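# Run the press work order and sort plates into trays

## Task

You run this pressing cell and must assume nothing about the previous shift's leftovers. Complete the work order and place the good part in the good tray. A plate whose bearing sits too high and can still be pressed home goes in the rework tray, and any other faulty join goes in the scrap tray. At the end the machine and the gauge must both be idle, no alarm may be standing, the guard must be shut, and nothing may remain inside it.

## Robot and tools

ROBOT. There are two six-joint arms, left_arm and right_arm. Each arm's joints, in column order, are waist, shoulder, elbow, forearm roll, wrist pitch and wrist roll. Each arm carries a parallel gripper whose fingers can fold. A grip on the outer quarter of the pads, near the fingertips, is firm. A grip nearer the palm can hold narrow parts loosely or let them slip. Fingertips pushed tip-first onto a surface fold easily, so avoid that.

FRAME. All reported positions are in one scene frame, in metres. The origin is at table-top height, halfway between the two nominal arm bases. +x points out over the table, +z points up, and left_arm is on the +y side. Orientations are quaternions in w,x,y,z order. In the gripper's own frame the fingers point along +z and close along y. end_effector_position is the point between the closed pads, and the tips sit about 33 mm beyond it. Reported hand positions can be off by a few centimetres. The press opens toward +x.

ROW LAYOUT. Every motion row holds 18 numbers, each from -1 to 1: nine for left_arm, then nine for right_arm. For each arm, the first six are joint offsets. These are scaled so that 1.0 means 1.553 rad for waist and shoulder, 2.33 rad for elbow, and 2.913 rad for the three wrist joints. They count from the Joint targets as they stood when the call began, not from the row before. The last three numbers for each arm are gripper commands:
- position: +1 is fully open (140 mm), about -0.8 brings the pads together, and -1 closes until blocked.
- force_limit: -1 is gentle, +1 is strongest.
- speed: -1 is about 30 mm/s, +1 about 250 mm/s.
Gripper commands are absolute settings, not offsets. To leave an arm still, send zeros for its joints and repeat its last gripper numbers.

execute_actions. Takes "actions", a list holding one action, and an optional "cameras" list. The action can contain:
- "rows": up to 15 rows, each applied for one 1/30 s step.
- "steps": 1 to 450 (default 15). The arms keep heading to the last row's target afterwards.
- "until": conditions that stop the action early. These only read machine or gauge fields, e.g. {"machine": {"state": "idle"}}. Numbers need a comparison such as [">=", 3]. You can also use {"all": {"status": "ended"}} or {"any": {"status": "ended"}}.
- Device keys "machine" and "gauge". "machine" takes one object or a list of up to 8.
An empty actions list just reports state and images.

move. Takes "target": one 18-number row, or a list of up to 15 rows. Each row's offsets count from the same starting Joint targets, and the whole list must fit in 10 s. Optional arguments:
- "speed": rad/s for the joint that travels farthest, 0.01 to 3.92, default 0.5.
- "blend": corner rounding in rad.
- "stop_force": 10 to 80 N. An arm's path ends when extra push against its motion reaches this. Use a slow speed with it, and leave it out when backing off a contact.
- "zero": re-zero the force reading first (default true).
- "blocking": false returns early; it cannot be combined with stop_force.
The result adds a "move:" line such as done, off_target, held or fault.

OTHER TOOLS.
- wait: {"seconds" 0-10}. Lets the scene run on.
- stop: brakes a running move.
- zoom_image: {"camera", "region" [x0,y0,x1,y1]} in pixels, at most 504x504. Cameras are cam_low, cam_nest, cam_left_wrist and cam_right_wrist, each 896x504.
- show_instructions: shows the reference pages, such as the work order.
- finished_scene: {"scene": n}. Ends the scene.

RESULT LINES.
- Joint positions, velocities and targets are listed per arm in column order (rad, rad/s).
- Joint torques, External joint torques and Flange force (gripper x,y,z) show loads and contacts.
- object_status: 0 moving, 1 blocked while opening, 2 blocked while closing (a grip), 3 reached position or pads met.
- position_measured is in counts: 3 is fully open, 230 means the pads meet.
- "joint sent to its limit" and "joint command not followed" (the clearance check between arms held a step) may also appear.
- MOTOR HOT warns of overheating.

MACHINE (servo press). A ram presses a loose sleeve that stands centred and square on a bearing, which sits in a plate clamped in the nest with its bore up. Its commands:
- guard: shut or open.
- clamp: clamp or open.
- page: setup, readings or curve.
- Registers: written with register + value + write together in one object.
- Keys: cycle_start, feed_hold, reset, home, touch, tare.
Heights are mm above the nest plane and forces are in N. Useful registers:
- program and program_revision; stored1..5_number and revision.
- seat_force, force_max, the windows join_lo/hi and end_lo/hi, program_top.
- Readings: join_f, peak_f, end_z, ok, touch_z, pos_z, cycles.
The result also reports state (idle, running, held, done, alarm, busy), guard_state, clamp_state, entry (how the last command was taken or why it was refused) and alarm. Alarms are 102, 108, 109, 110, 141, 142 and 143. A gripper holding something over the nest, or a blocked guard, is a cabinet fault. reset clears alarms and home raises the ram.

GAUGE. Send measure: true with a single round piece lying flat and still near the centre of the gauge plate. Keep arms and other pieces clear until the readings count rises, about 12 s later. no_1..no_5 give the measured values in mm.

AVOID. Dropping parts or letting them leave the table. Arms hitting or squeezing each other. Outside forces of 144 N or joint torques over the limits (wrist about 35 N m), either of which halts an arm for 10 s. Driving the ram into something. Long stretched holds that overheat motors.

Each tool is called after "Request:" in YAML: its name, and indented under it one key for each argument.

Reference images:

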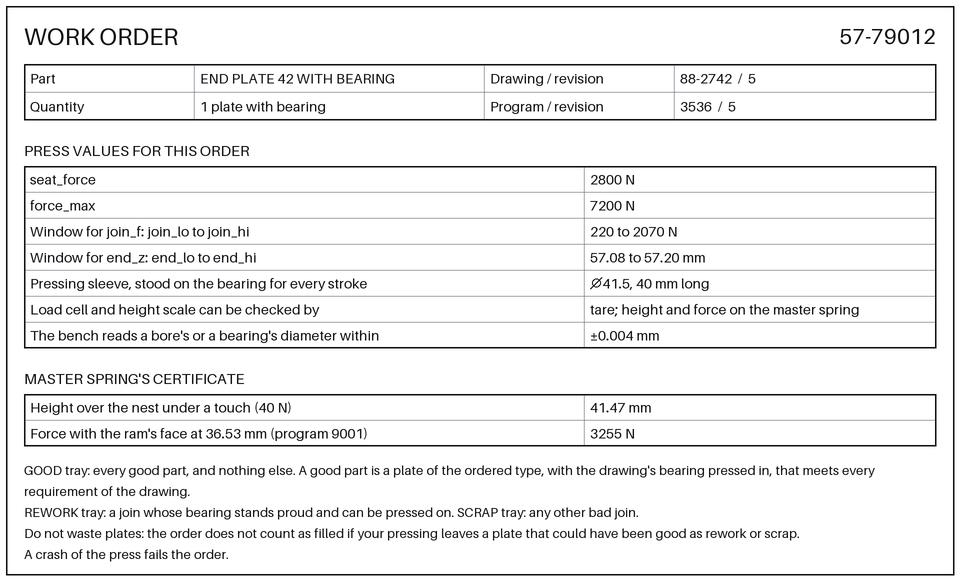

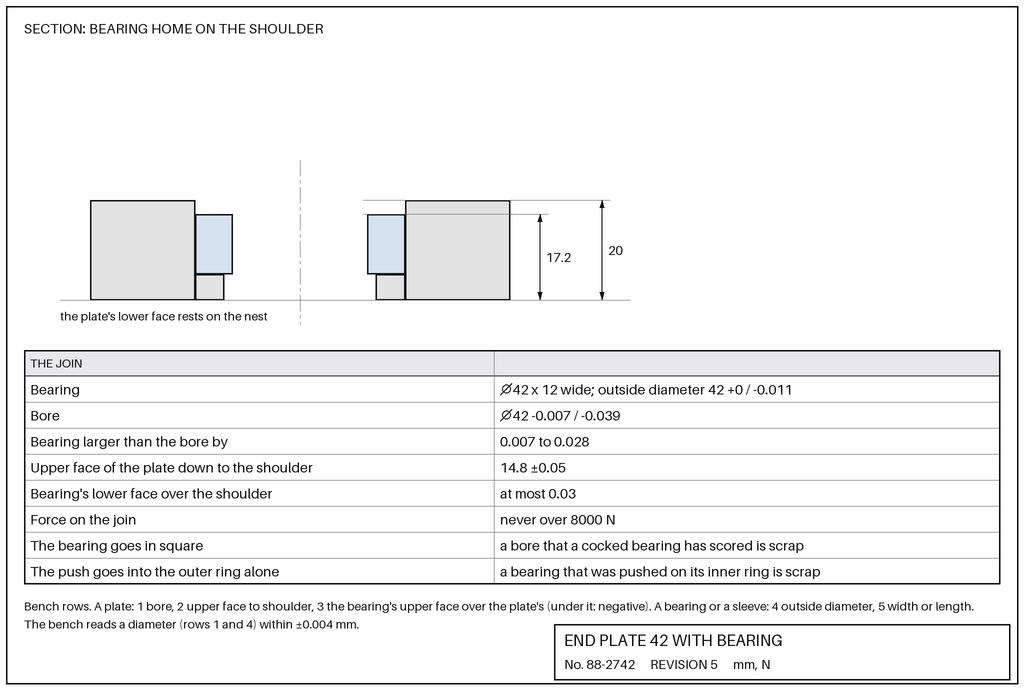

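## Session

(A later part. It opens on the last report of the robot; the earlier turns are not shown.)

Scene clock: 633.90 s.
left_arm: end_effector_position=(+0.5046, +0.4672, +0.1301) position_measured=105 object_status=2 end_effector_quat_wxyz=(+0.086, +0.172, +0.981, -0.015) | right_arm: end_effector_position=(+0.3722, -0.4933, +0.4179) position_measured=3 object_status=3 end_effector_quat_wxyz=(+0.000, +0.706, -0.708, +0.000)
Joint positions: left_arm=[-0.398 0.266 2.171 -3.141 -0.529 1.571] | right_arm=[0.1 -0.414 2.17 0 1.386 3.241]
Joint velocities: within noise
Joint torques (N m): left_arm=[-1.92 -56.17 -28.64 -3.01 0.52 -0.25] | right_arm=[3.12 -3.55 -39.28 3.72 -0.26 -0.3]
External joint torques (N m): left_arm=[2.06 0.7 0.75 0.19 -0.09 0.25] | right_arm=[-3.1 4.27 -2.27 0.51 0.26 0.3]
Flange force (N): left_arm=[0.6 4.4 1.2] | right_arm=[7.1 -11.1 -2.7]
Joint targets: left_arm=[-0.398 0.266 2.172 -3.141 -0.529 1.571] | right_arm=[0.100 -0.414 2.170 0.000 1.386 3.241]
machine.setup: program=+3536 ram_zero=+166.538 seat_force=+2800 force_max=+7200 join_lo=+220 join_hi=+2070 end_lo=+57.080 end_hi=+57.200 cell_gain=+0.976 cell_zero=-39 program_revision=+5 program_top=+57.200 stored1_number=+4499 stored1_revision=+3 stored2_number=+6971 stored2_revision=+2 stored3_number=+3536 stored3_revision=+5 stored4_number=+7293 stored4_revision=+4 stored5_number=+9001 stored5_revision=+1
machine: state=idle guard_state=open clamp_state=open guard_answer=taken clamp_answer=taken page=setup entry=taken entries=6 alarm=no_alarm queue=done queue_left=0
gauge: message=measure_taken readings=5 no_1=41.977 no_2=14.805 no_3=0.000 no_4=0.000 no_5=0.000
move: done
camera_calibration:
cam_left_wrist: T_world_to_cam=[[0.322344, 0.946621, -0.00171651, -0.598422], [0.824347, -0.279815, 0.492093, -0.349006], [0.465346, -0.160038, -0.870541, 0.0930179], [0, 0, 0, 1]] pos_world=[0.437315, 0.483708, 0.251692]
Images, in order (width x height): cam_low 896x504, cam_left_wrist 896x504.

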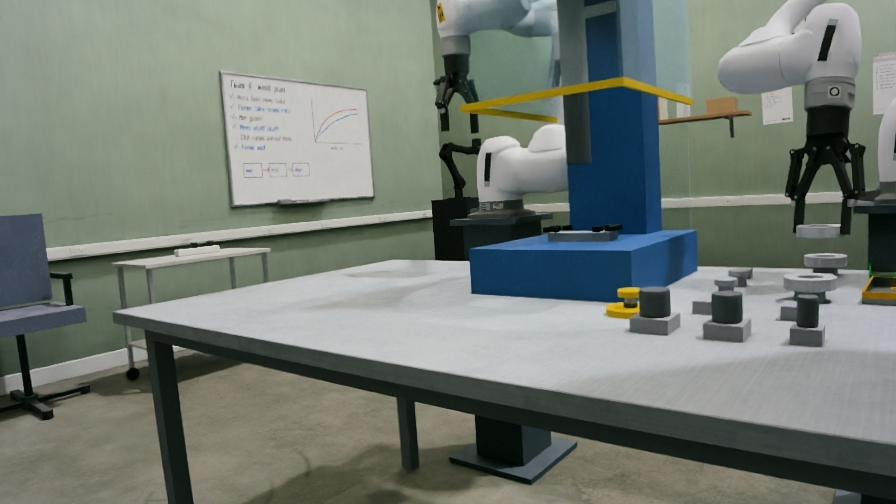

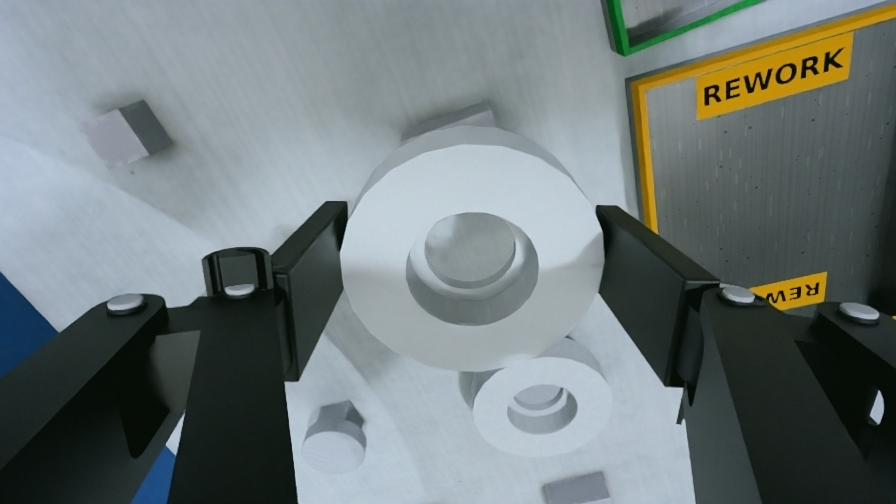

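Request:
move:
  target: [0,0.0702,0.0138,0,0.0485,0,-1,0,-1,0,0,0,0,0,0,1,1,1]
  speed: 0.15
  cameras: ["cam_low","cam_left_wrist"]

Request:
move:
  target: [0,0.0176,0.0035,0,0.0121,0,-1,0,-1,0,0,0,0,0,0,1,1,1]
  speed: 0.012
  stop_force: 10
  cameras: ["cam_low"]

Scene clock: 637.53 s.
left_arm: end_effector_position=(+0.5051, +0.4669, +0.0622) position_measured=105 object_status=2 end_effector_quat_wxyz=(+0.086, +0.172, +0.981, -0.015) | right_arm: end_effector_position=(+0.3722, -0.4933, +0.4179) position_measured=3 object_status=3 end_effector_quat_wxyz=(+0.000, +0.706, -0.708, +0.000)
Joint positions: left_arm=[-0.398 0.375 2.204 -3.141 -0.388 1.571] | right_arm=[0.1 -0.414 2.17 0 1.386 3.241]
Joint velocities: within noise
Joint torques (N m): left_arm=[-2.11 -61.51 -23.9 -2.48 0.63 -0.09] | right_arm=[3.25 -3.41 -39.48 3.8 -0.32 -0.25]
External joint torques (N m): left_arm=[2.34 -0.16 0.82 0.15 -0.2 0.09] | right_arm=[-3.23 3.76 -2.22 0.45 0.32 0.25]
Flange force (N): left_arm=[1.5 4.5 -0.6] | right_arm=[7.9 -10.1 -2.9]
Joint targets: left_arm=[-0.398 0.375 2.204 -3.141 -0.388 1.571] | right_arm=[0.100 -0.414 2.170 0.000 1.386 3.241]
machine.setup: program=+3536 ram_zero=+166.538 seat_force=+2800 force_max=+7200 join_lo=+220 join_hi=+2070 end_lo=+57.080 end_hi=+57.200 cell_gain=+0.976 cell_zero=-39 program_revision=+5 program_top=+57.200 stored1_number=+4499 stored1_revision=+3 stored2_number=+6971 stored2_revision=+2 stored3_number=+3536 stored3_revision=+5 stored4_number=+7293 stored4_revision=+4 stored5_number=+9001 stored5_revision=+1
machine: state=idle guard_state=open clamp_state=open guard_answer=taken clamp_answer=taken page=setup entry=taken entries=6 alarm=no_alarm queue=done queue_left=0
gauge: message=measure_taken readings=5 no_1=41.977 no_2=14.805 no_3=0.000 no_4=0.000 no_5=0.000
move: done
camera_calibration:
cam_left_wrist: T_world_to_cam=[[0.322415, 0.946597, -0.00178304, -0.598517], [0.824323, -0.279841, 0.492118, -0.315994], [0.465338, -0.160136, -0.870527, 0.0336043], [0, 0, 0, 1]] pos_world=[0.437815, 0.483508, 0.183692]
Images, in order (width x height): cam_low 896x504, cam_left_wrist 896x504.

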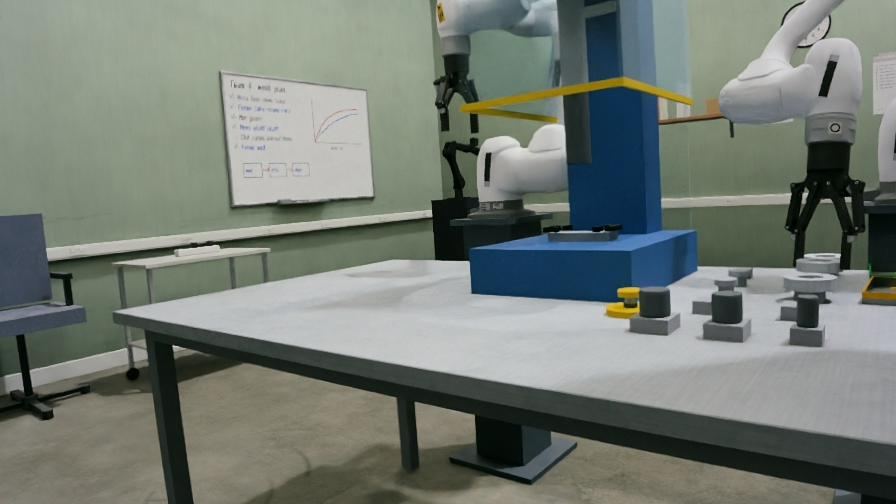

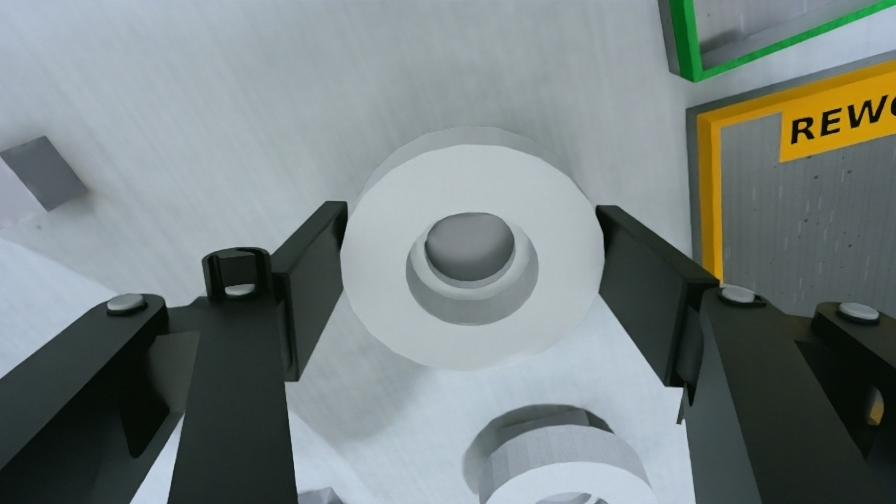

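Scene clock: 639.73 s.
left_arm: end_effector_position=(+0.5045, +0.4672, +0.0529) position_measured=105 object_status=2 end_effector_quat_wxyz=(+0.086, +0.172, +0.981, -0.015) | right_arm: end_effector_position=(+0.3722, -0.4933, +0.4179) position_measured=3 object_status=3 end_effector_quat_wxyz=(+0.000, +0.706, -0.708, +0.000)
Joint positions: left_arm=[-0.398 0.39 2.208 -3.141 -0.369 1.571] | right_arm=[0.1 -0.414 2.17 0 1.386 3.241]
Joint velocities: within noise
Joint torques (N m): left_arm=[-1.6 -50.09 -19.53 -2.43 0.97 -0.13] | right_arm=[3.03 -3.06 -39.35 3.74 -0.33 -0.25]
External joint torques (N m): left_arm=[1.63 -12.2 -2.81 0.18 -0.54 0.13] | right_arm=[-2.99 2.99 -2.52 0.52 0.33 0.25]
Flange force (N): left_arm=[2.8 2.8 -23.9] | right_arm=[7.4 -8.9 -3.7]
Joint targets: left_arm=[-0.398 0.390 2.208 -3.141 -0.369 1.571] | right_arm=[0.100 -0.414 2.170 0.000 1.386 3.241]
machine.setup: program=+3536 ram_zero=+166.538 seat_force=+2800 force_max=+7200 join_lo=+220 join_hi=+2070 end_lo=+57.080 end_hi=+57.200 cell_gain=+0.976 cell_zero=-39 program_revision=+5 program_top=+57.200 stored1_number=+4499 stored1_revision=+3 stored2_number=+6971 stored2_revision=+2 stored3_number=+3536 stored3_revision=+5 stored4_number=+7293 stored4_revision=+4 stored5_number=+9001 stored5_revision=+1
machine: state=idle guard_state=open clamp_state=open guard_answer=taken clamp_answer=taken page=setup entry=taken entries=6 alarm=no_alarm queue=done queue_left=0
gauge: message=measure_taken readings=5 no_1=41.977 no_2=14.805 no_3=0.000 no_4=0.000 no_5=0.000
move: contact (left_arm); left_arm: the wrist pitch is farthest, 0.016 rad from its target
Images, in order (width x height): cam_low 896x504.

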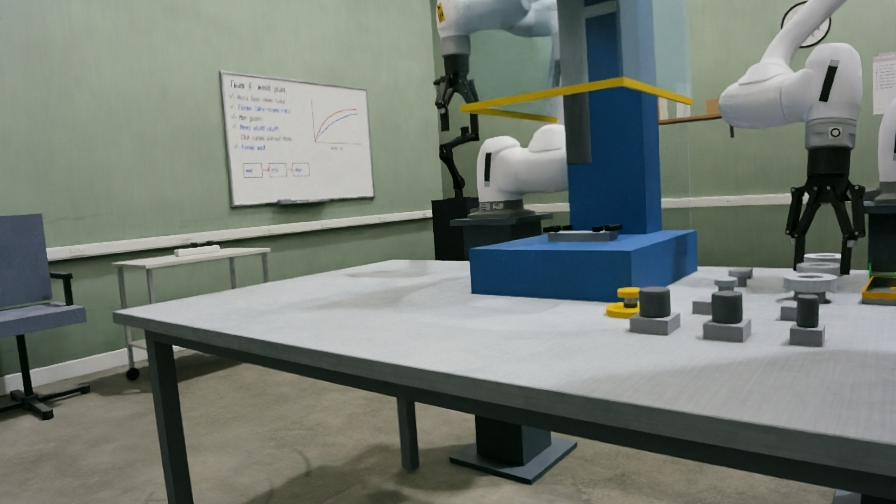

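Request:
execute_actions:
  actions:
    - {"rows":[[0,0,0,0,0,0,0.6,0,-1,0,0,0,0,0,0,1,1,1]],"steps":60}
  cameras: []

Request:
move:
  target:
    - [0,-0.0798,-0.0157,0,-0.0551,0,0.6,0,-1,0,0,0,0,0,0,1,1,1]
    - [0,-0.13,-0.03,0,-0.0551,-0.5,0.6,0,-1,0,0,0,0,0,0,1,1,1]
  speed: [0.12,0.7]
  cameras: ["cam_low"]

Scene clock: 649.33 s.
left_arm: end_effector_position=(+0.5045, +0.4672, +0.0529) position_measured=53 object_status=3 end_effector_quat_wxyz=(+0.086, +0.172, +0.981, -0.015) | right_arm: end_effector_position=(+0.3722, -0.4933, +0.4179) position_measured=3 object_status=3 end_effector_quat_wxyz=(+0.000, +0.706, -0.708, +0.000)
Joint positions: left_arm=[-0.398 0.39 2.208 -3.141 -0.369 1.571] | right_arm=[0.1 -0.414 2.17 0 1.386 3.241]
Joint velocities: within noise
Joint torques (N m): left_arm=[-2.12 -60.93 -22.25 -2.46 0.34 -0.1] | right_arm=[3.1 -3.27 -39.2 3.76 -0.28 -0.31]
External joint torques (N m): left_arm=[2.24 -1.44 -0.08 0.22 0.09 0.1] | right_arm=[-3.23 4.04 -2.54 0.48 0.27 0.31]
Flange force (N): left_arm=[1.0 4.3 -2.5] | right_arm=[7.5 -11.0 -3.2]
Joint targets: left_arm=[-0.398 0.390 2.208 -3.141 -0.369 1.571] | right_arm=[0.100 -0.414 2.170 0.000 1.386 3.241]
machine.setup: program=+3536 ram_zero=+166.538 seat_force=+2800 force_max=+7200 join_lo=+220 join_hi=+2070 end_lo=+57.080 end_hi=+57.200 cell_gain=+0.976 cell_zero=-39 program_revision=+5 program_top=+57.200 stored1_number=+4499 stored1_revision=+3 stored2_number=+6971 stored2_revision=+2 stored3_number=+3536 stored3_revision=+5 stored4_number=+7293 stored4_revision=+4 stored5_number=+9001 stored5_revision=+1
machine: state=idle guard_state=open clamp_state=open guard_answer=taken clamp_answer=taken page=setup entry=taken entries=6 alarm=no_alarm queue=done queue_left=0
gauge: message=measure_taken readings=5 no_1=41.977 no_2=14.805 no_3=0.000 no_4=0.000 no_5=0.000
No camera images: "cameras" was empty.

Scene clock: 653.20 s.
left_arm: end_effector_position=(+0.5366, +0.4556, +0.1922) position_measured=53 object_status=3 end_effector_quat_wxyz=(+0.088, -0.521, +0.841, -0.112) | right_arm: end_effector_position=(+0.3722, -0.4933, +0.4179) position_measured=3 object_status=3 end_effector_quat_wxyz=(+0.000, +0.706, -0.708, +0.000)
Joint positions: left_arm=[-0.398 0.188 2.138 -3.141 -0.529 0.114] | right_arm=[0.1 -0.414 2.17 0 1.386 3.241]
Joint velocities: within noise
Joint torques (N m): left_arm=[-2.36 -49.71 -31.48 -3.35 0.62 -0.22] | right_arm=[3.17 -3.58 -39.41 3.75 -0.28 -0.28]
External joint torques (N m): left_arm=[2.43 -1.98 -0.18 0.14 0.14 0.2] | right_arm=[-3.19 4.16 -2.32 0.49 0.28 0.28]
Flange force (N): left_arm=[-4.7 2.2 -3.1] | right_arm=[7.5 -11.0 -2.8]
Joint targets: left_arm=[-0.398 0.188 2.138 -3.141 -0.529 0.114] | right_arm=[0.100 -0.414 2.170 0.000 1.386 3.241]
machine.setup: program=+3536 ram_zero=+166.538 seat_force=+2800 force_max=+7200 join_lo=+220 join_hi=+2070 end_lo=+57.080 end_hi=+57.200 cell_gain=+0.976 cell_zero=-39 program_revision=+5 program_top=+57.200 stored1_number=+4499 stored1_revision=+3 stored2_number=+6971 stored2_revision=+2 stored3_number=+3536 stored3_revision=+5 stored4_number=+7293 stored4_revision=+4 stored5_number=+9001 stored5_revision=+1
machine: state=idle guard_state=open clamp_state=open guard_answer=taken clamp_answer=taken page=setup entry=taken entries=6 alarm=no_alarm queue=done queue_left=0
gauge: message=measure_taken readings=5 no_1=41.977 no_2=14.805 no_3=0.000 no_4=0.000 no_5=0.000
move: done
Images, in order (width x height): cam_low 896x504.

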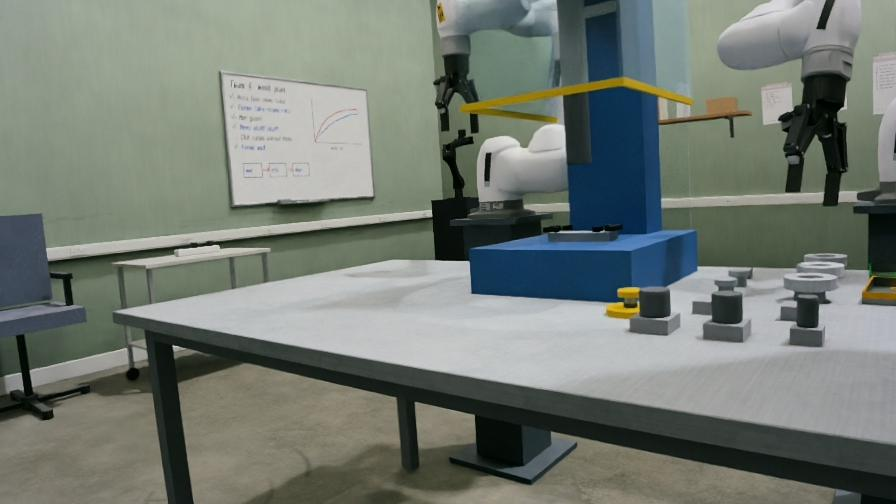

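Request:
move:
  target: [0,0.1428,0.2261,0,0.518,-0.5784,0.6,0,-1,0,0,0,0,0,0,1,1,1]
  speed: 0.5
  cameras: ["cam_low","cam_left_wrist"]

Scene clock: 658.67 s.
left_arm: end_effector_position=(+0.4946, +0.4706, +0.1298) position_measured=53 object_status=3 end_effector_quat_wxyz=(+0.086, +0.853, -0.150, +0.492) | right_arm: end_effector_position=(+0.3722, -0.4933, +0.4179) position_measured=3 object_status=3 end_effector_quat_wxyz=(+0.000, +0.706, -0.708, +0.000)
Joint positions: left_arm=[-0.398 0.41 2.665 -3.141 0.98 -1.571] | right_arm=[0.1 -0.414 2.17 0 1.386 3.241]
Joint velocities: within noise
Joint torques (N m): left_arm=[-2.51 -45.24 -5.15 -0.42 2.35 -0.07] | right_arm=[3.77 -3.42 -39.39 3.7 -0.2 -0.28]
External joint torques (N m): left_arm=[2.61 -1.94 -0.03 0.14 0.07 0.07] | right_arm=[-3.63 3.62 -2.46 0.56 0.19 0.28]
Flange force (N): left_arm=[5.4 -9.6 -3.7] | right_arm=[9.1 -10.3 -3.1]
Joint targets: left_arm=[-0.398 0.410 2.665 -3.141 0.980 -1.571] | right_arm=[0.100 -0.414 2.170 0.000 1.386 3.241]
machine.setup: program=+3536 ram_zero=+166.538 seat_force=+2800 force_max=+7200 join_lo=+220 join_hi=+2070 end_lo=+57.080 end_hi=+57.200 cell_gain=+0.976 cell_zero=-39 program_revision=+5 program_top=+57.200 stored1_number=+4499 stored1_revision=+3 stored2_number=+6971 stored2_revision=+2 stored3_number=+3536 stored3_revision=+5 stored4_number=+7293 stored4_revision=+4 stored5_number=+9001 stored5_revision=+1
machine: state=idle guard_state=open clamp_state=open guard_answer=taken clamp_answer=taken page=setup entry=taken entries=6 alarm=no_alarm queue=done queue_left=0
gauge: message=measure_taken readings=5 no_1=41.977 no_2=14.805 no_3=0.000 no_4=0.000 no_5=0.000
move: done
camera_calibration:
cam_left_wrist: T_world_to_cam=[[-0.332784, -0.942851, 0.0169232, 0.612323], [-0.720974, 0.242822, -0.649025, 0.326825], [0.607825, -0.228186, -0.760579, 0.0452512], [0, 0, 0, 1]] pos_world=[0.411898, 0.508295, 0.236172]
Images, in order (width x height): cam_low 896x504, cam_left_wrist 896x504.

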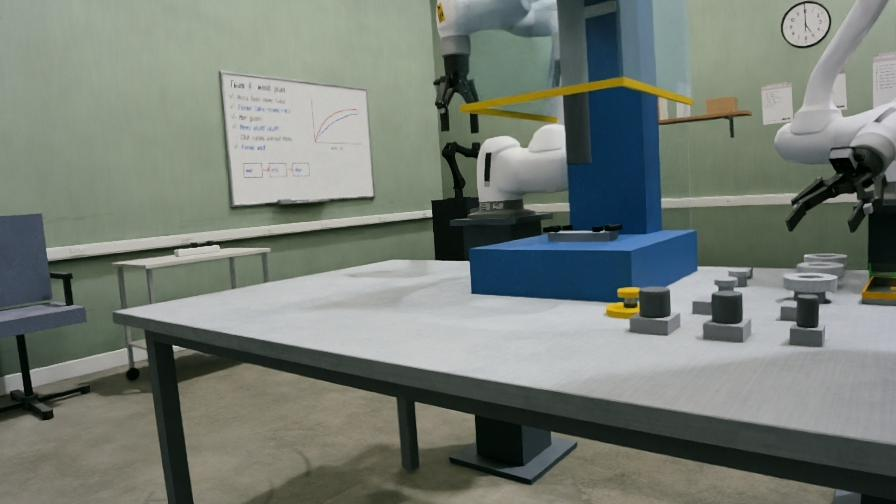

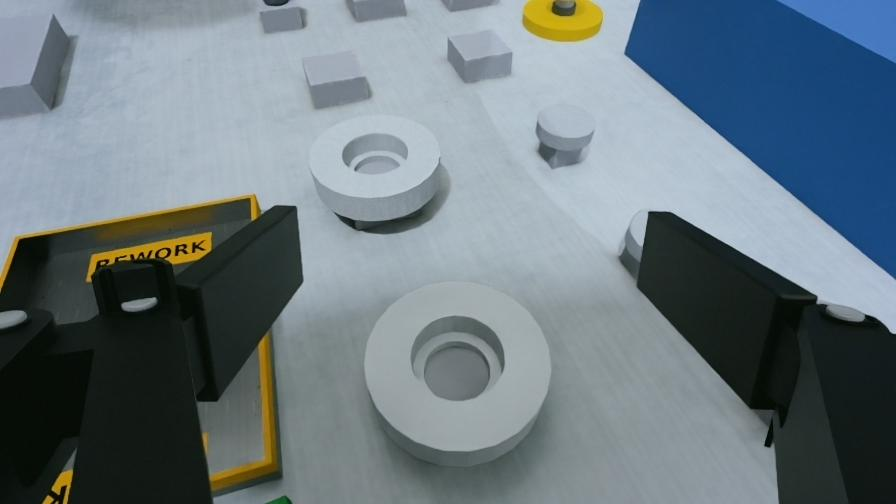

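Request:
move:
  target: [0,0.1803,-0.0063,0,0.0911,0,0.6,0,-1,0,0,0,0,0,0,1,1,1]
  speed: 0.12
  cameras: ["cam_low","cam_left_wrist"]

Request:
zoom_image:
  camera: "cam_low"
  region: [740, 200, 896, 320]

Scene clock: 665.13 s.
left_arm: end_effector_position=(+0.4946, +0.4706, +0.0491) position_measured=53 object_status=3 end_effector_quat_wxyz=(+0.086, +0.853, -0.150, +0.492) | right_arm: end_effector_position=(+0.3722, -0.4933, +0.4179) position_measured=3 object_status=3 end_effector_quat_wxyz=(+0.000, +0.706, -0.708, +0.000)
Joint positions: left_arm=[-0.398 0.69 2.65 -3.141 1.245 -1.571] | right_arm=[0.1 -0.414 2.17 0 1.386 3.241]
Joint velocities: within noise
Joint torques (N m): left_arm=[-1.39 -59.58 5.71 0.73 2.43 -0.18] | right_arm=[3.29 -3.77 -39.42 3.73 -0.3 -0.26]
External joint torques (N m): left_arm=[1.55 -1.44 0.33 0.13 -0.01 0.18] | right_arm=[-3.28 4.14 -2.38 0.52 0.3 0.26]
Flange force (N): left_arm=[4.5 -6.1 -2.1] | right_arm=[7.9 -11.0 -3.0]
Joint targets: left_arm=[-0.398 0.690 2.650 -3.141 1.245 -1.571] | right_arm=[0.100 -0.414 2.170 0.000 1.386 3.241]
machine.setup: program=+3536 ram_zero=+166.538 seat_force=+2800 force_max=+7200 join_lo=+220 join_hi=+2070 end_lo=+57.080 end_hi=+57.200 cell_gain=+0.976 cell_zero=-39 program_revision=+5 program_top=+57.200 stored1_number=+4499 stored1_revision=+3 stored2_number=+6971 stored2_revision=+2 stored3_number=+3536 stored3_revision=+5 stored4_number=+7293 stored4_revision=+4 stored5_number=+9001 stored5_revision=+1
machine: state=idle guard_state=open clamp_state=open guard_answer=taken clamp_answer=taken page=setup entry=taken entries=6 alarm=no_alarm queue=done queue_left=0
gauge: message=measure_taken readings=5 no_1=41.977 no_2=14.805 no_3=0.000 no_4=0.000 no_5=0.000
move: done
camera_calibration:
cam_left_wrist: T_world_to_cam=[[-0.332712, -0.942875, 0.0170314, 0.613748], [-0.72106, 0.242718, -0.648968, 0.274504], [0.607762, -0.2282, -0.760625, -0.016064], [0, 0, 0, 1]] pos_world=[0.411898, 0.508395, 0.155472]
Images, in order (width x height): cam_low 896x504, cam_left_wrist 896x504.

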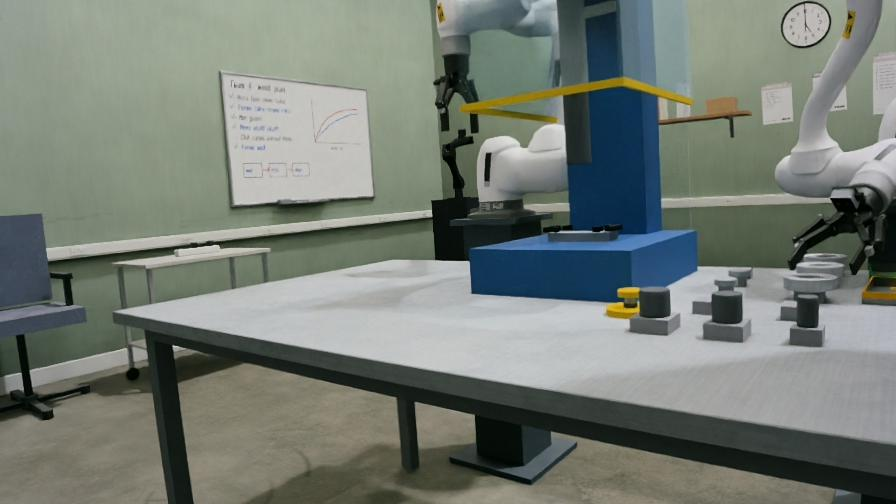

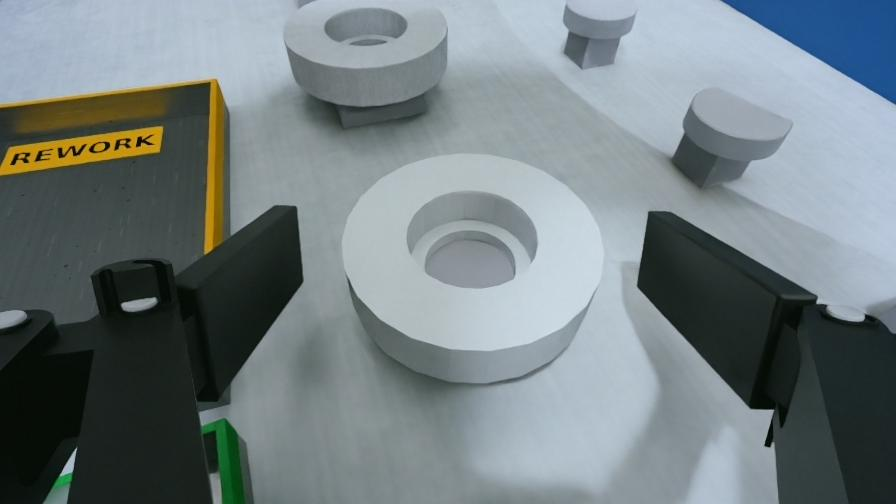

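Scaled by 3.231.

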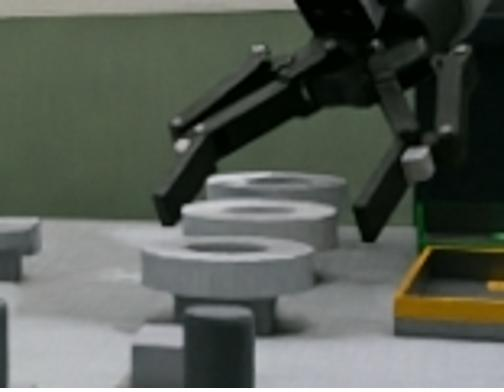

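Request:
execute_actions:
  actions:
    - {"rows":[[0,0,0,0,0,0,-1,0,-1,0,0,0,0,0,0,1,1,1]],"steps":110}
  cameras: ["cam_left_wrist","cam_low"]

Request:
zoom_image:
  camera: "cam_low"
  region: [740, 200, 896, 320]

Scene clock: 671.30 s.
left_arm: end_effector_position=(+0.4946, +0.4706, +0.0491) position_measured=105 object_status=2 end_effector_quat_wxyz=(+0.086, +0.853, -0.150, +0.492) | right_arm: end_effector_position=(+0.3722, -0.4933, +0.4179) position_measured=3 object_status=3 end_effector_quat_wxyz=(+0.000, +0.706, -0.708, +0.000)
Joint positions: left_arm=[-0.398 0.69 2.65 -3.141 1.245 -1.571] | right_arm=[0.1 -0.414 2.17 0 1.386 3.241]
Joint velocities: within noise
Joint torques (N m): left_arm=[-2.59 -55.01 2.71 0.95 0.34 -0.15] | right_arm=[3.14 -3.8 -39.43 3.76 -0.29 -0.28]
External joint torques (N m): left_arm=[2.63 -5.67 3.24 -0.09 2.09 0.15] | right_arm=[-3.14 4.32 -2.25 0.48 0.29 0.28]
Flange force (N): left_arm=[8.9 -8.2 -13.1] | right_arm=[7.3 -11.2 -2.7]
Joint targets: left_arm=[-0.398 0.690 2.650 -3.141 1.245 -1.571] | right_arm=[0.100 -0.414 2.170 0.000 1.386 3.241]
machine.setup: program=+3536 ram_zero=+166.538 seat_force=+2800 force_max=+7200 join_lo=+220 join_hi=+2070 end_lo=+57.080 end_hi=+57.200 cell_gain=+0.976 cell_zero=-39 program_revision=+5 program_top=+57.200 stored1_number=+4499 stored1_revision=+3 stored2_number=+6971 stored2_revision=+2 stored3_number=+3536 stored3_revision=+5 stored4_number=+7293 stored4_revision=+4 stored5_number=+9001 stored5_revision=+1
machine: state=idle guard_state=open clamp_state=open guard_answer=taken clamp_answer=taken page=setup entry=taken entries=6 alarm=no_alarm queue=done queue_left=0
gauge: message=measure_taken readings=5 no_1=41.977 no_2=14.805 no_3=0.000 no_4=0.000 no_5=0.000
camera_calibration:
cam_left_wrist: T_world_to_cam=[[-0.332779, -0.942852, 0.0169712, 0.613774], [-0.72103, 0.242805, -0.64897, 0.274447], [0.607762, -0.2282, -0.760625, -0.0160641], [0, 0, 0, 1]] pos_world=[0.411898, 0.508395, 0.155472]
Images, in order (width x height): cam_low 896x504, cam_left_wrist 896x504.

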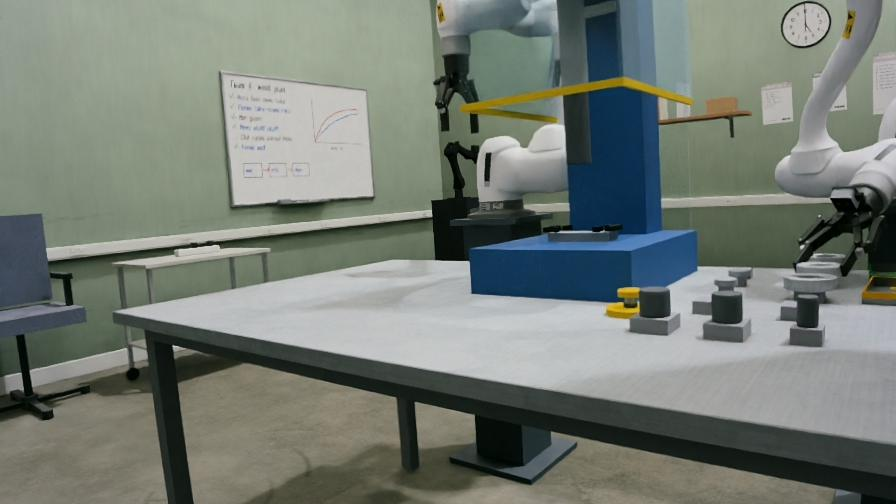

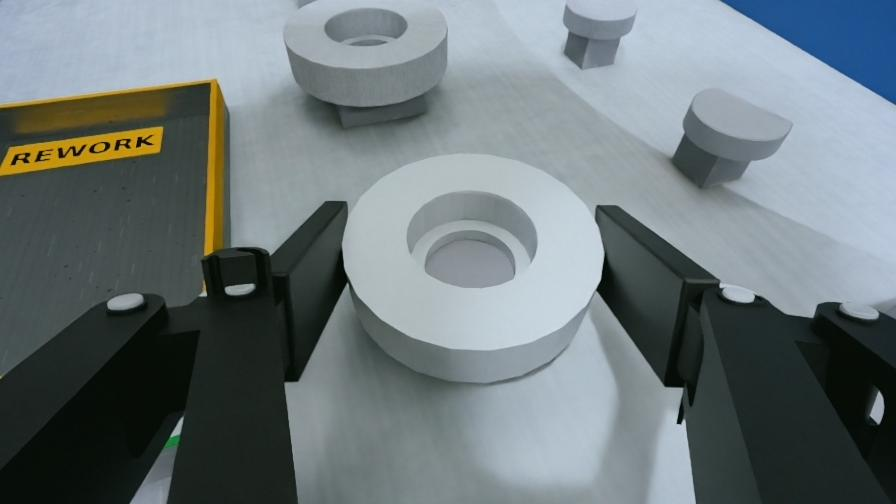

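Scaled by 3.231.

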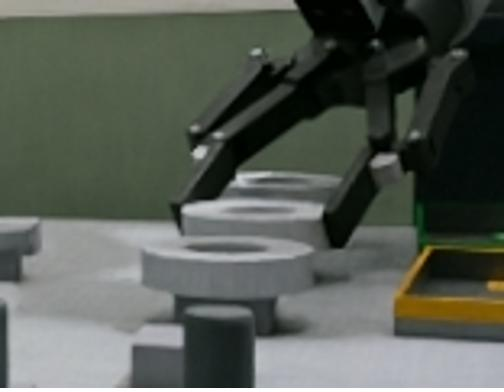

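Request:
move:
  target:
    - [0,-0.333,-0.0022,0,-0.1793,0,-1,0,-1,0,0,0,0,0,0,1,1,1]
    - [0.0173,-0.0858,-0.319,0.5821,-0.0919,-0.2752,-1,0,-1,0,0,0,0,0,0,1,1,1]
  speed: [0.15,0.5]
  cameras: ["cam_low","cam_left_wrist"]

Scene clock: 683.23 s.
left_arm: end_effector_position=(+0.5986, +0.1643, +0.2100) position_measured=105 object_status=2 end_effector_quat_wxyz=(+0.354, +0.611, -0.613, +0.353) | right_arm: end_effector_position=(+0.3722, -0.4933, +0.4179) position_measured=3 object_status=3 end_effector_quat_wxyz=(+0.000, +0.706, -0.708, +0.000)
Joint positions: left_arm=[-0.371 0.557 1.907 -1.446 0.977 -2.372] | right_arm=[0.1 -0.414 2.17 0 1.386 3.241]
Joint velocities: within noise
Joint torques (N m): left_arm=[-1.95 -80.02 -24.89 -1.61 2.12 -0.15] | right_arm=[3.28 -3.54 -39.52 3.75 -0.25 -0.32]
External joint torques (N m): left_arm=[2.1 0.48 0.89 0.51 -0.42 0.15] | right_arm=[-3.33 3.95 -2.39 0.52 0.25 0.32]
Flange force (N): left_arm=[-2.3 0.2 -2.6] | right_arm=[7.9 -10.7 -2.9]
Joint targets: left_arm=[-0.371 0.557 1.907 -1.446 0.977 -2.372] | right_arm=[0.100 -0.414 2.170 0.000 1.386 3.241]
machine.setup: program=+3536 ram_zero=+166.538 seat_force=+2800 force_max=+7200 join_lo=+220 join_hi=+2070 end_lo=+57.080 end_hi=+57.200 cell_gain=+0.976 cell_zero=-39 program_revision=+5 program_top=+57.200 stored1_number=+4499 stored1_revision=+3 stored2_number=+6971 stored2_revision=+2 stored3_number=+3536 stored3_revision=+5 stored4_number=+7293 stored4_revision=+4 stored5_number=+9001 stored5_revision=+1
machine: state=idle guard_state=open clamp_state=open guard_answer=taken clamp_answer=taken page=setup entry=taken entries=6 alarm=no_alarm queue=done queue_left=0
gauge: message=measure_taken readings=5 no_1=41.977 no_2=14.805 no_3=0.000 no_4=0.000 no_5=0.000
move: done
camera_calibration:
cam_left_wrist: T_world_to_cam=[[-0.999847, -0.00504523, 0.0167431, 0.602075], [-0.0147102, 0.760368, -0.649326, 0.0205705], [-0.00945491, -0.649473, -0.760326, 0.41179], [0, 0, 0, 1]] pos_world=[0.606179, 0.254843, 0.316371]
Images, in order (width x height): cam_low 896x504, cam_left_wrist 896x504.

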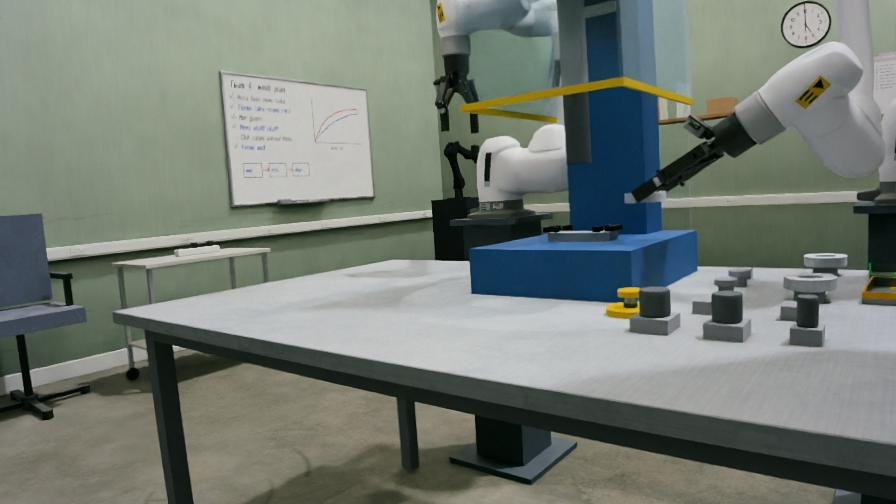

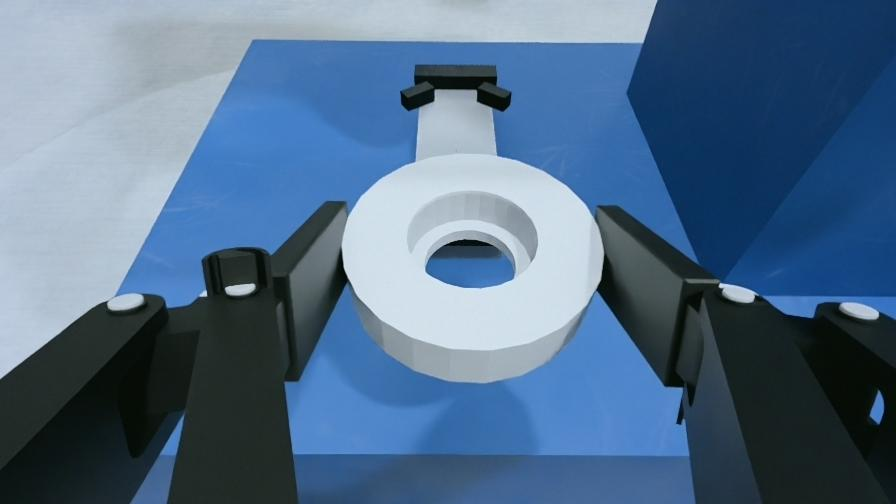

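Request:
move:
  target: [-0.1241,0.0370,-0.0483,-0.0338,-0.0412,-0.0275,-1,0,-1,0,0,0,0,0,0,1,1,1]
  speed: 0.15
  cameras: ["cam_low","cam_left_wrist","cam_nest"]

Scene clock: 689.20 s.
left_arm: end_effector_position=(+0.5981, +0.0160, +0.2104) position_measured=105 object_status=2 end_effector_quat_wxyz=(+0.354, +0.611, -0.613, +0.353) | right_arm: end_effector_position=(+0.3722, -0.4933, +0.4179) position_measured=3 object_status=3 end_effector_quat_wxyz=(+0.000, +0.706, -0.708, +0.000)
Joint positions: left_arm=[-0.564 0.614 1.795 -1.544 0.857 -2.452] | right_arm=[0.1 -0.414 2.17 0 1.386 3.241]
Joint velocities: within noise
Joint torques (N m): left_arm=[-2.14 -87.51 -27.35 -1.93 2 -0.19] | right_arm=[3.35 -3.57 -39.37 3.75 -0.28 -0.27]
External joint torques (N m): left_arm=[2.59 0.19 0.92 0.59 -0.46 0.19] | right_arm=[-3.33 3.81 -2.25 0.47 0.29 0.27]
Flange force (N): left_arm=[-2.1 -0.5 -3.3] | right_arm=[8.1 -10.3 -2.9]
Joint targets: left_arm=[-0.564 0.614 1.795 -1.544 0.857 -2.452] | right_arm=[0.100 -0.414 2.170 0.000 1.386 3.241]
machine.setup: program=+3536 ram_zero=+166.538 seat_force=+2800 force_max=+7200 join_lo=+220 join_hi=+2070 end_lo=+57.080 end_hi=+57.200 cell_gain=+0.976 cell_zero=-39 program_revision=+5 program_top=+57.200 stored1_number=+4499 stored1_revision=+3 stored2_number=+6971 stored2_revision=+2 stored3_number=+3536 stored3_revision=+5 stored4_number=+7293 stored4_revision=+4 stored5_number=+9001 stored5_revision=+1
machine: state=idle guard_state=open clamp_state=open guard_answer=taken clamp_answer=taken page=setup entry=taken entries=6 alarm=no_alarm queue=done queue_left=0
gauge: message=measure_taken readings=5 no_1=41.977 no_2=14.805 no_3=0.000 no_4=0.000 no_5=0.000
move: done
camera_calibration:
cam_left_wrist: T_world_to_cam=[[-0.999852, -0.00487172, 0.0164749, 0.600892], [-0.0144101, 0.759953, -0.649818, 0.133529], [-0.00935444, -0.64996, -0.759911, 0.315694], [0, 0, 0, 1]] pos_world=[0.605681, 0.10664, 0.31677]
Images, in order (width x height): cam_low 896x504, cam_nest 896x504, cam_left_wrist 896x504.

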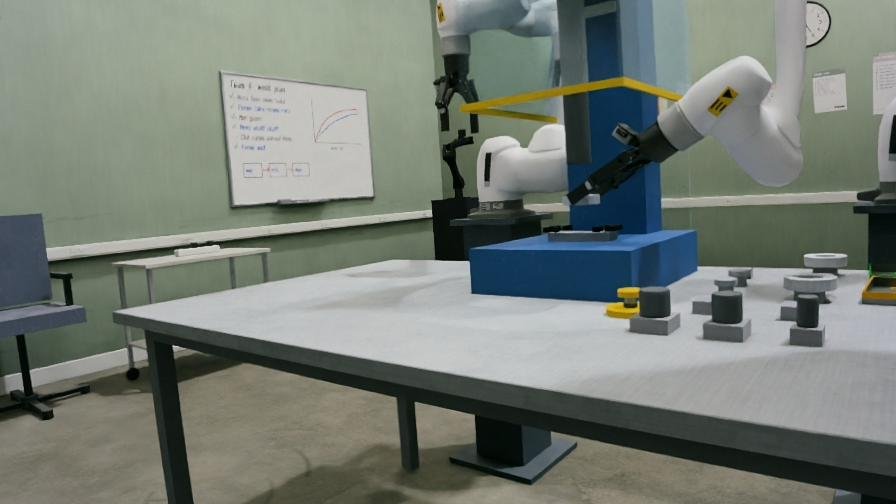

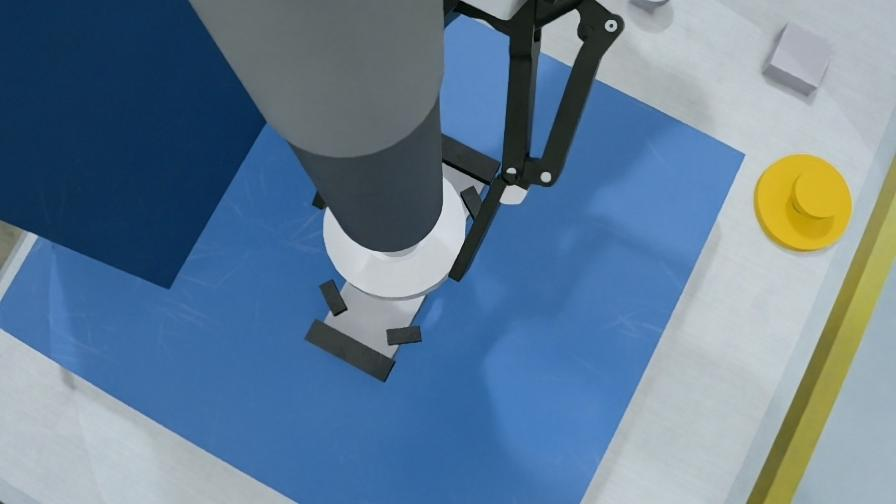

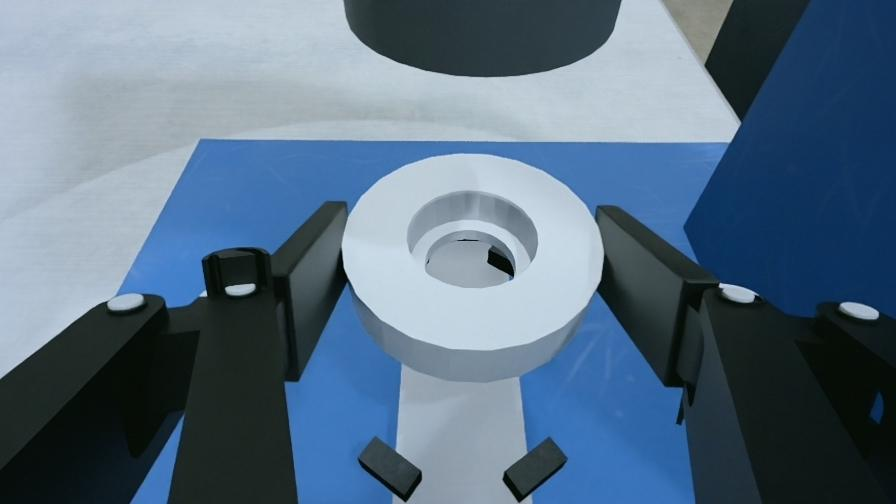

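Request:
move:
  target: [-0.0006,0.0436,0.0025,-0.0221,0.0003,0.0331,-1,0,-1,0,0,0,0,0,0,1,1,1]
  speed: 0.06
  cameras: ["cam_nest","cam_left_wrist"]

Request:
zoom_image:
  camera: "cam_nest"
  region: [280, 100, 560, 400]

Scene clock: 699.37 s.
left_arm: end_effector_position=(+0.5992, +0.0143, +0.1589) position_measured=105 object_status=2 end_effector_quat_wxyz=(+0.355, +0.611, -0.613, +0.353) | right_arm: end_effector_position=(+0.3722, -0.4933, +0.4179) position_measured=3 object_status=3 end_effector_quat_wxyz=(+0.000, +0.706, -0.708, +0.000)
Joint positions: left_arm=[-0.565 0.682 1.8 -1.609 0.858 -2.356] | right_arm=[0.1 -0.414 2.17 0 1.386 3.241]
Joint velocities: within noise
Joint torques (N m): left_arm=[-2.51 -90.06 -24.92 -1.85 2.17 -0.11] | right_arm=[3.53 -3.57 -39.19 3.72 -0.26 -0.34]
External joint torques (N m): left_arm=[2.84 0.39 1.25 0.46 -0.46 0.11] | right_arm=[-3.47 4.09 -2.45 0.52 0.27 0.33]
Flange force (N): left_arm=[-2.4 -0.1 -3.7] | right_arm=[8.2 -11.1 -3.0]
Joint targets: left_arm=[-0.565 0.682 1.800 -1.609 0.858 -2.356] | right_arm=[0.100 -0.414 2.170 0.000 1.386 3.241]
machine.setup: program=+3536 ram_zero=+166.538 seat_force=+2800 force_max=+7200 join_lo=+220 join_hi=+2070 end_lo=+57.080 end_hi=+57.200 cell_gain=+0.976 cell_zero=-39 program_revision=+5 program_top=+57.200 stored1_number=+4499 stored1_revision=+3 stored2_number=+6971 stored2_revision=+2 stored3_number=+3536 stored3_revision=+5 stored4_number=+7293 stored4_revision=+4 stored5_number=+9001 stored5_revision=+1
machine: state=idle guard_state=open clamp_state=open guard_answer=taken clamp_answer=taken page=setup entry=taken entries=6 alarm=no_alarm queue=done queue_left=0
gauge: message=measure_taken readings=5 no_1=41.977 no_2=14.805 no_3=0.000 no_4=0.000 no_5=0.000
move: done
camera_calibration:
cam_left_wrist: T_world_to_cam=[[-0.999834, -0.00466416, 0.0176283, 0.602691], [-0.0150092, 0.759501, -0.650333, 0.101707], [-0.0103554, -0.650489, -0.759445, 0.276059], [0, 0, 0, 1]] pos_world=[0.606976, 0.105137, 0.265171]
Images, in order (width x height): cam_nest 896x504, cam_left_wrist 896x504.

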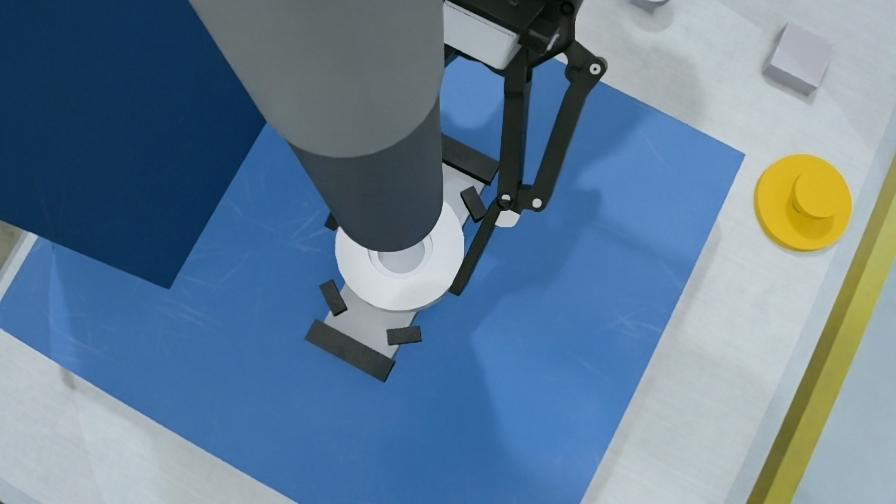

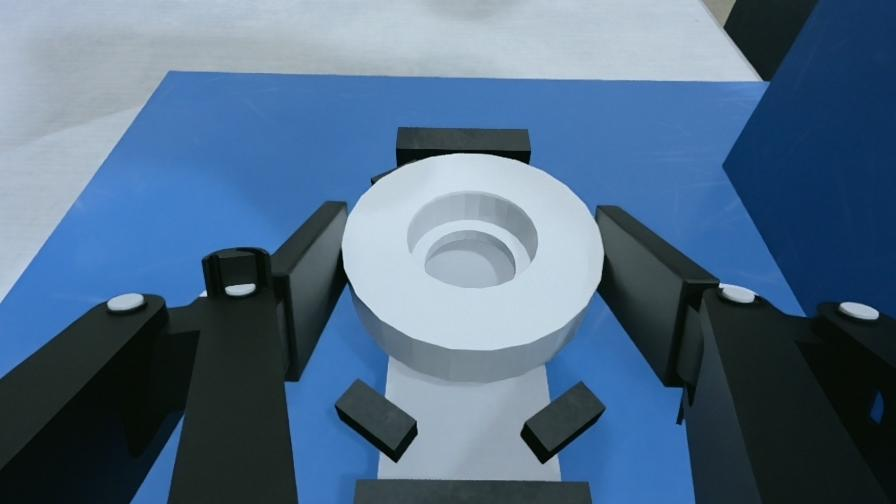

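Scaled by 1.680.

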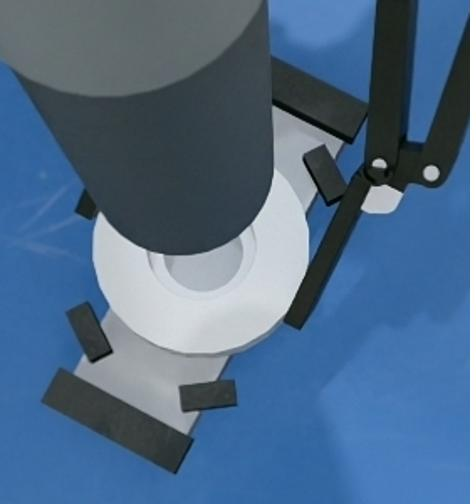

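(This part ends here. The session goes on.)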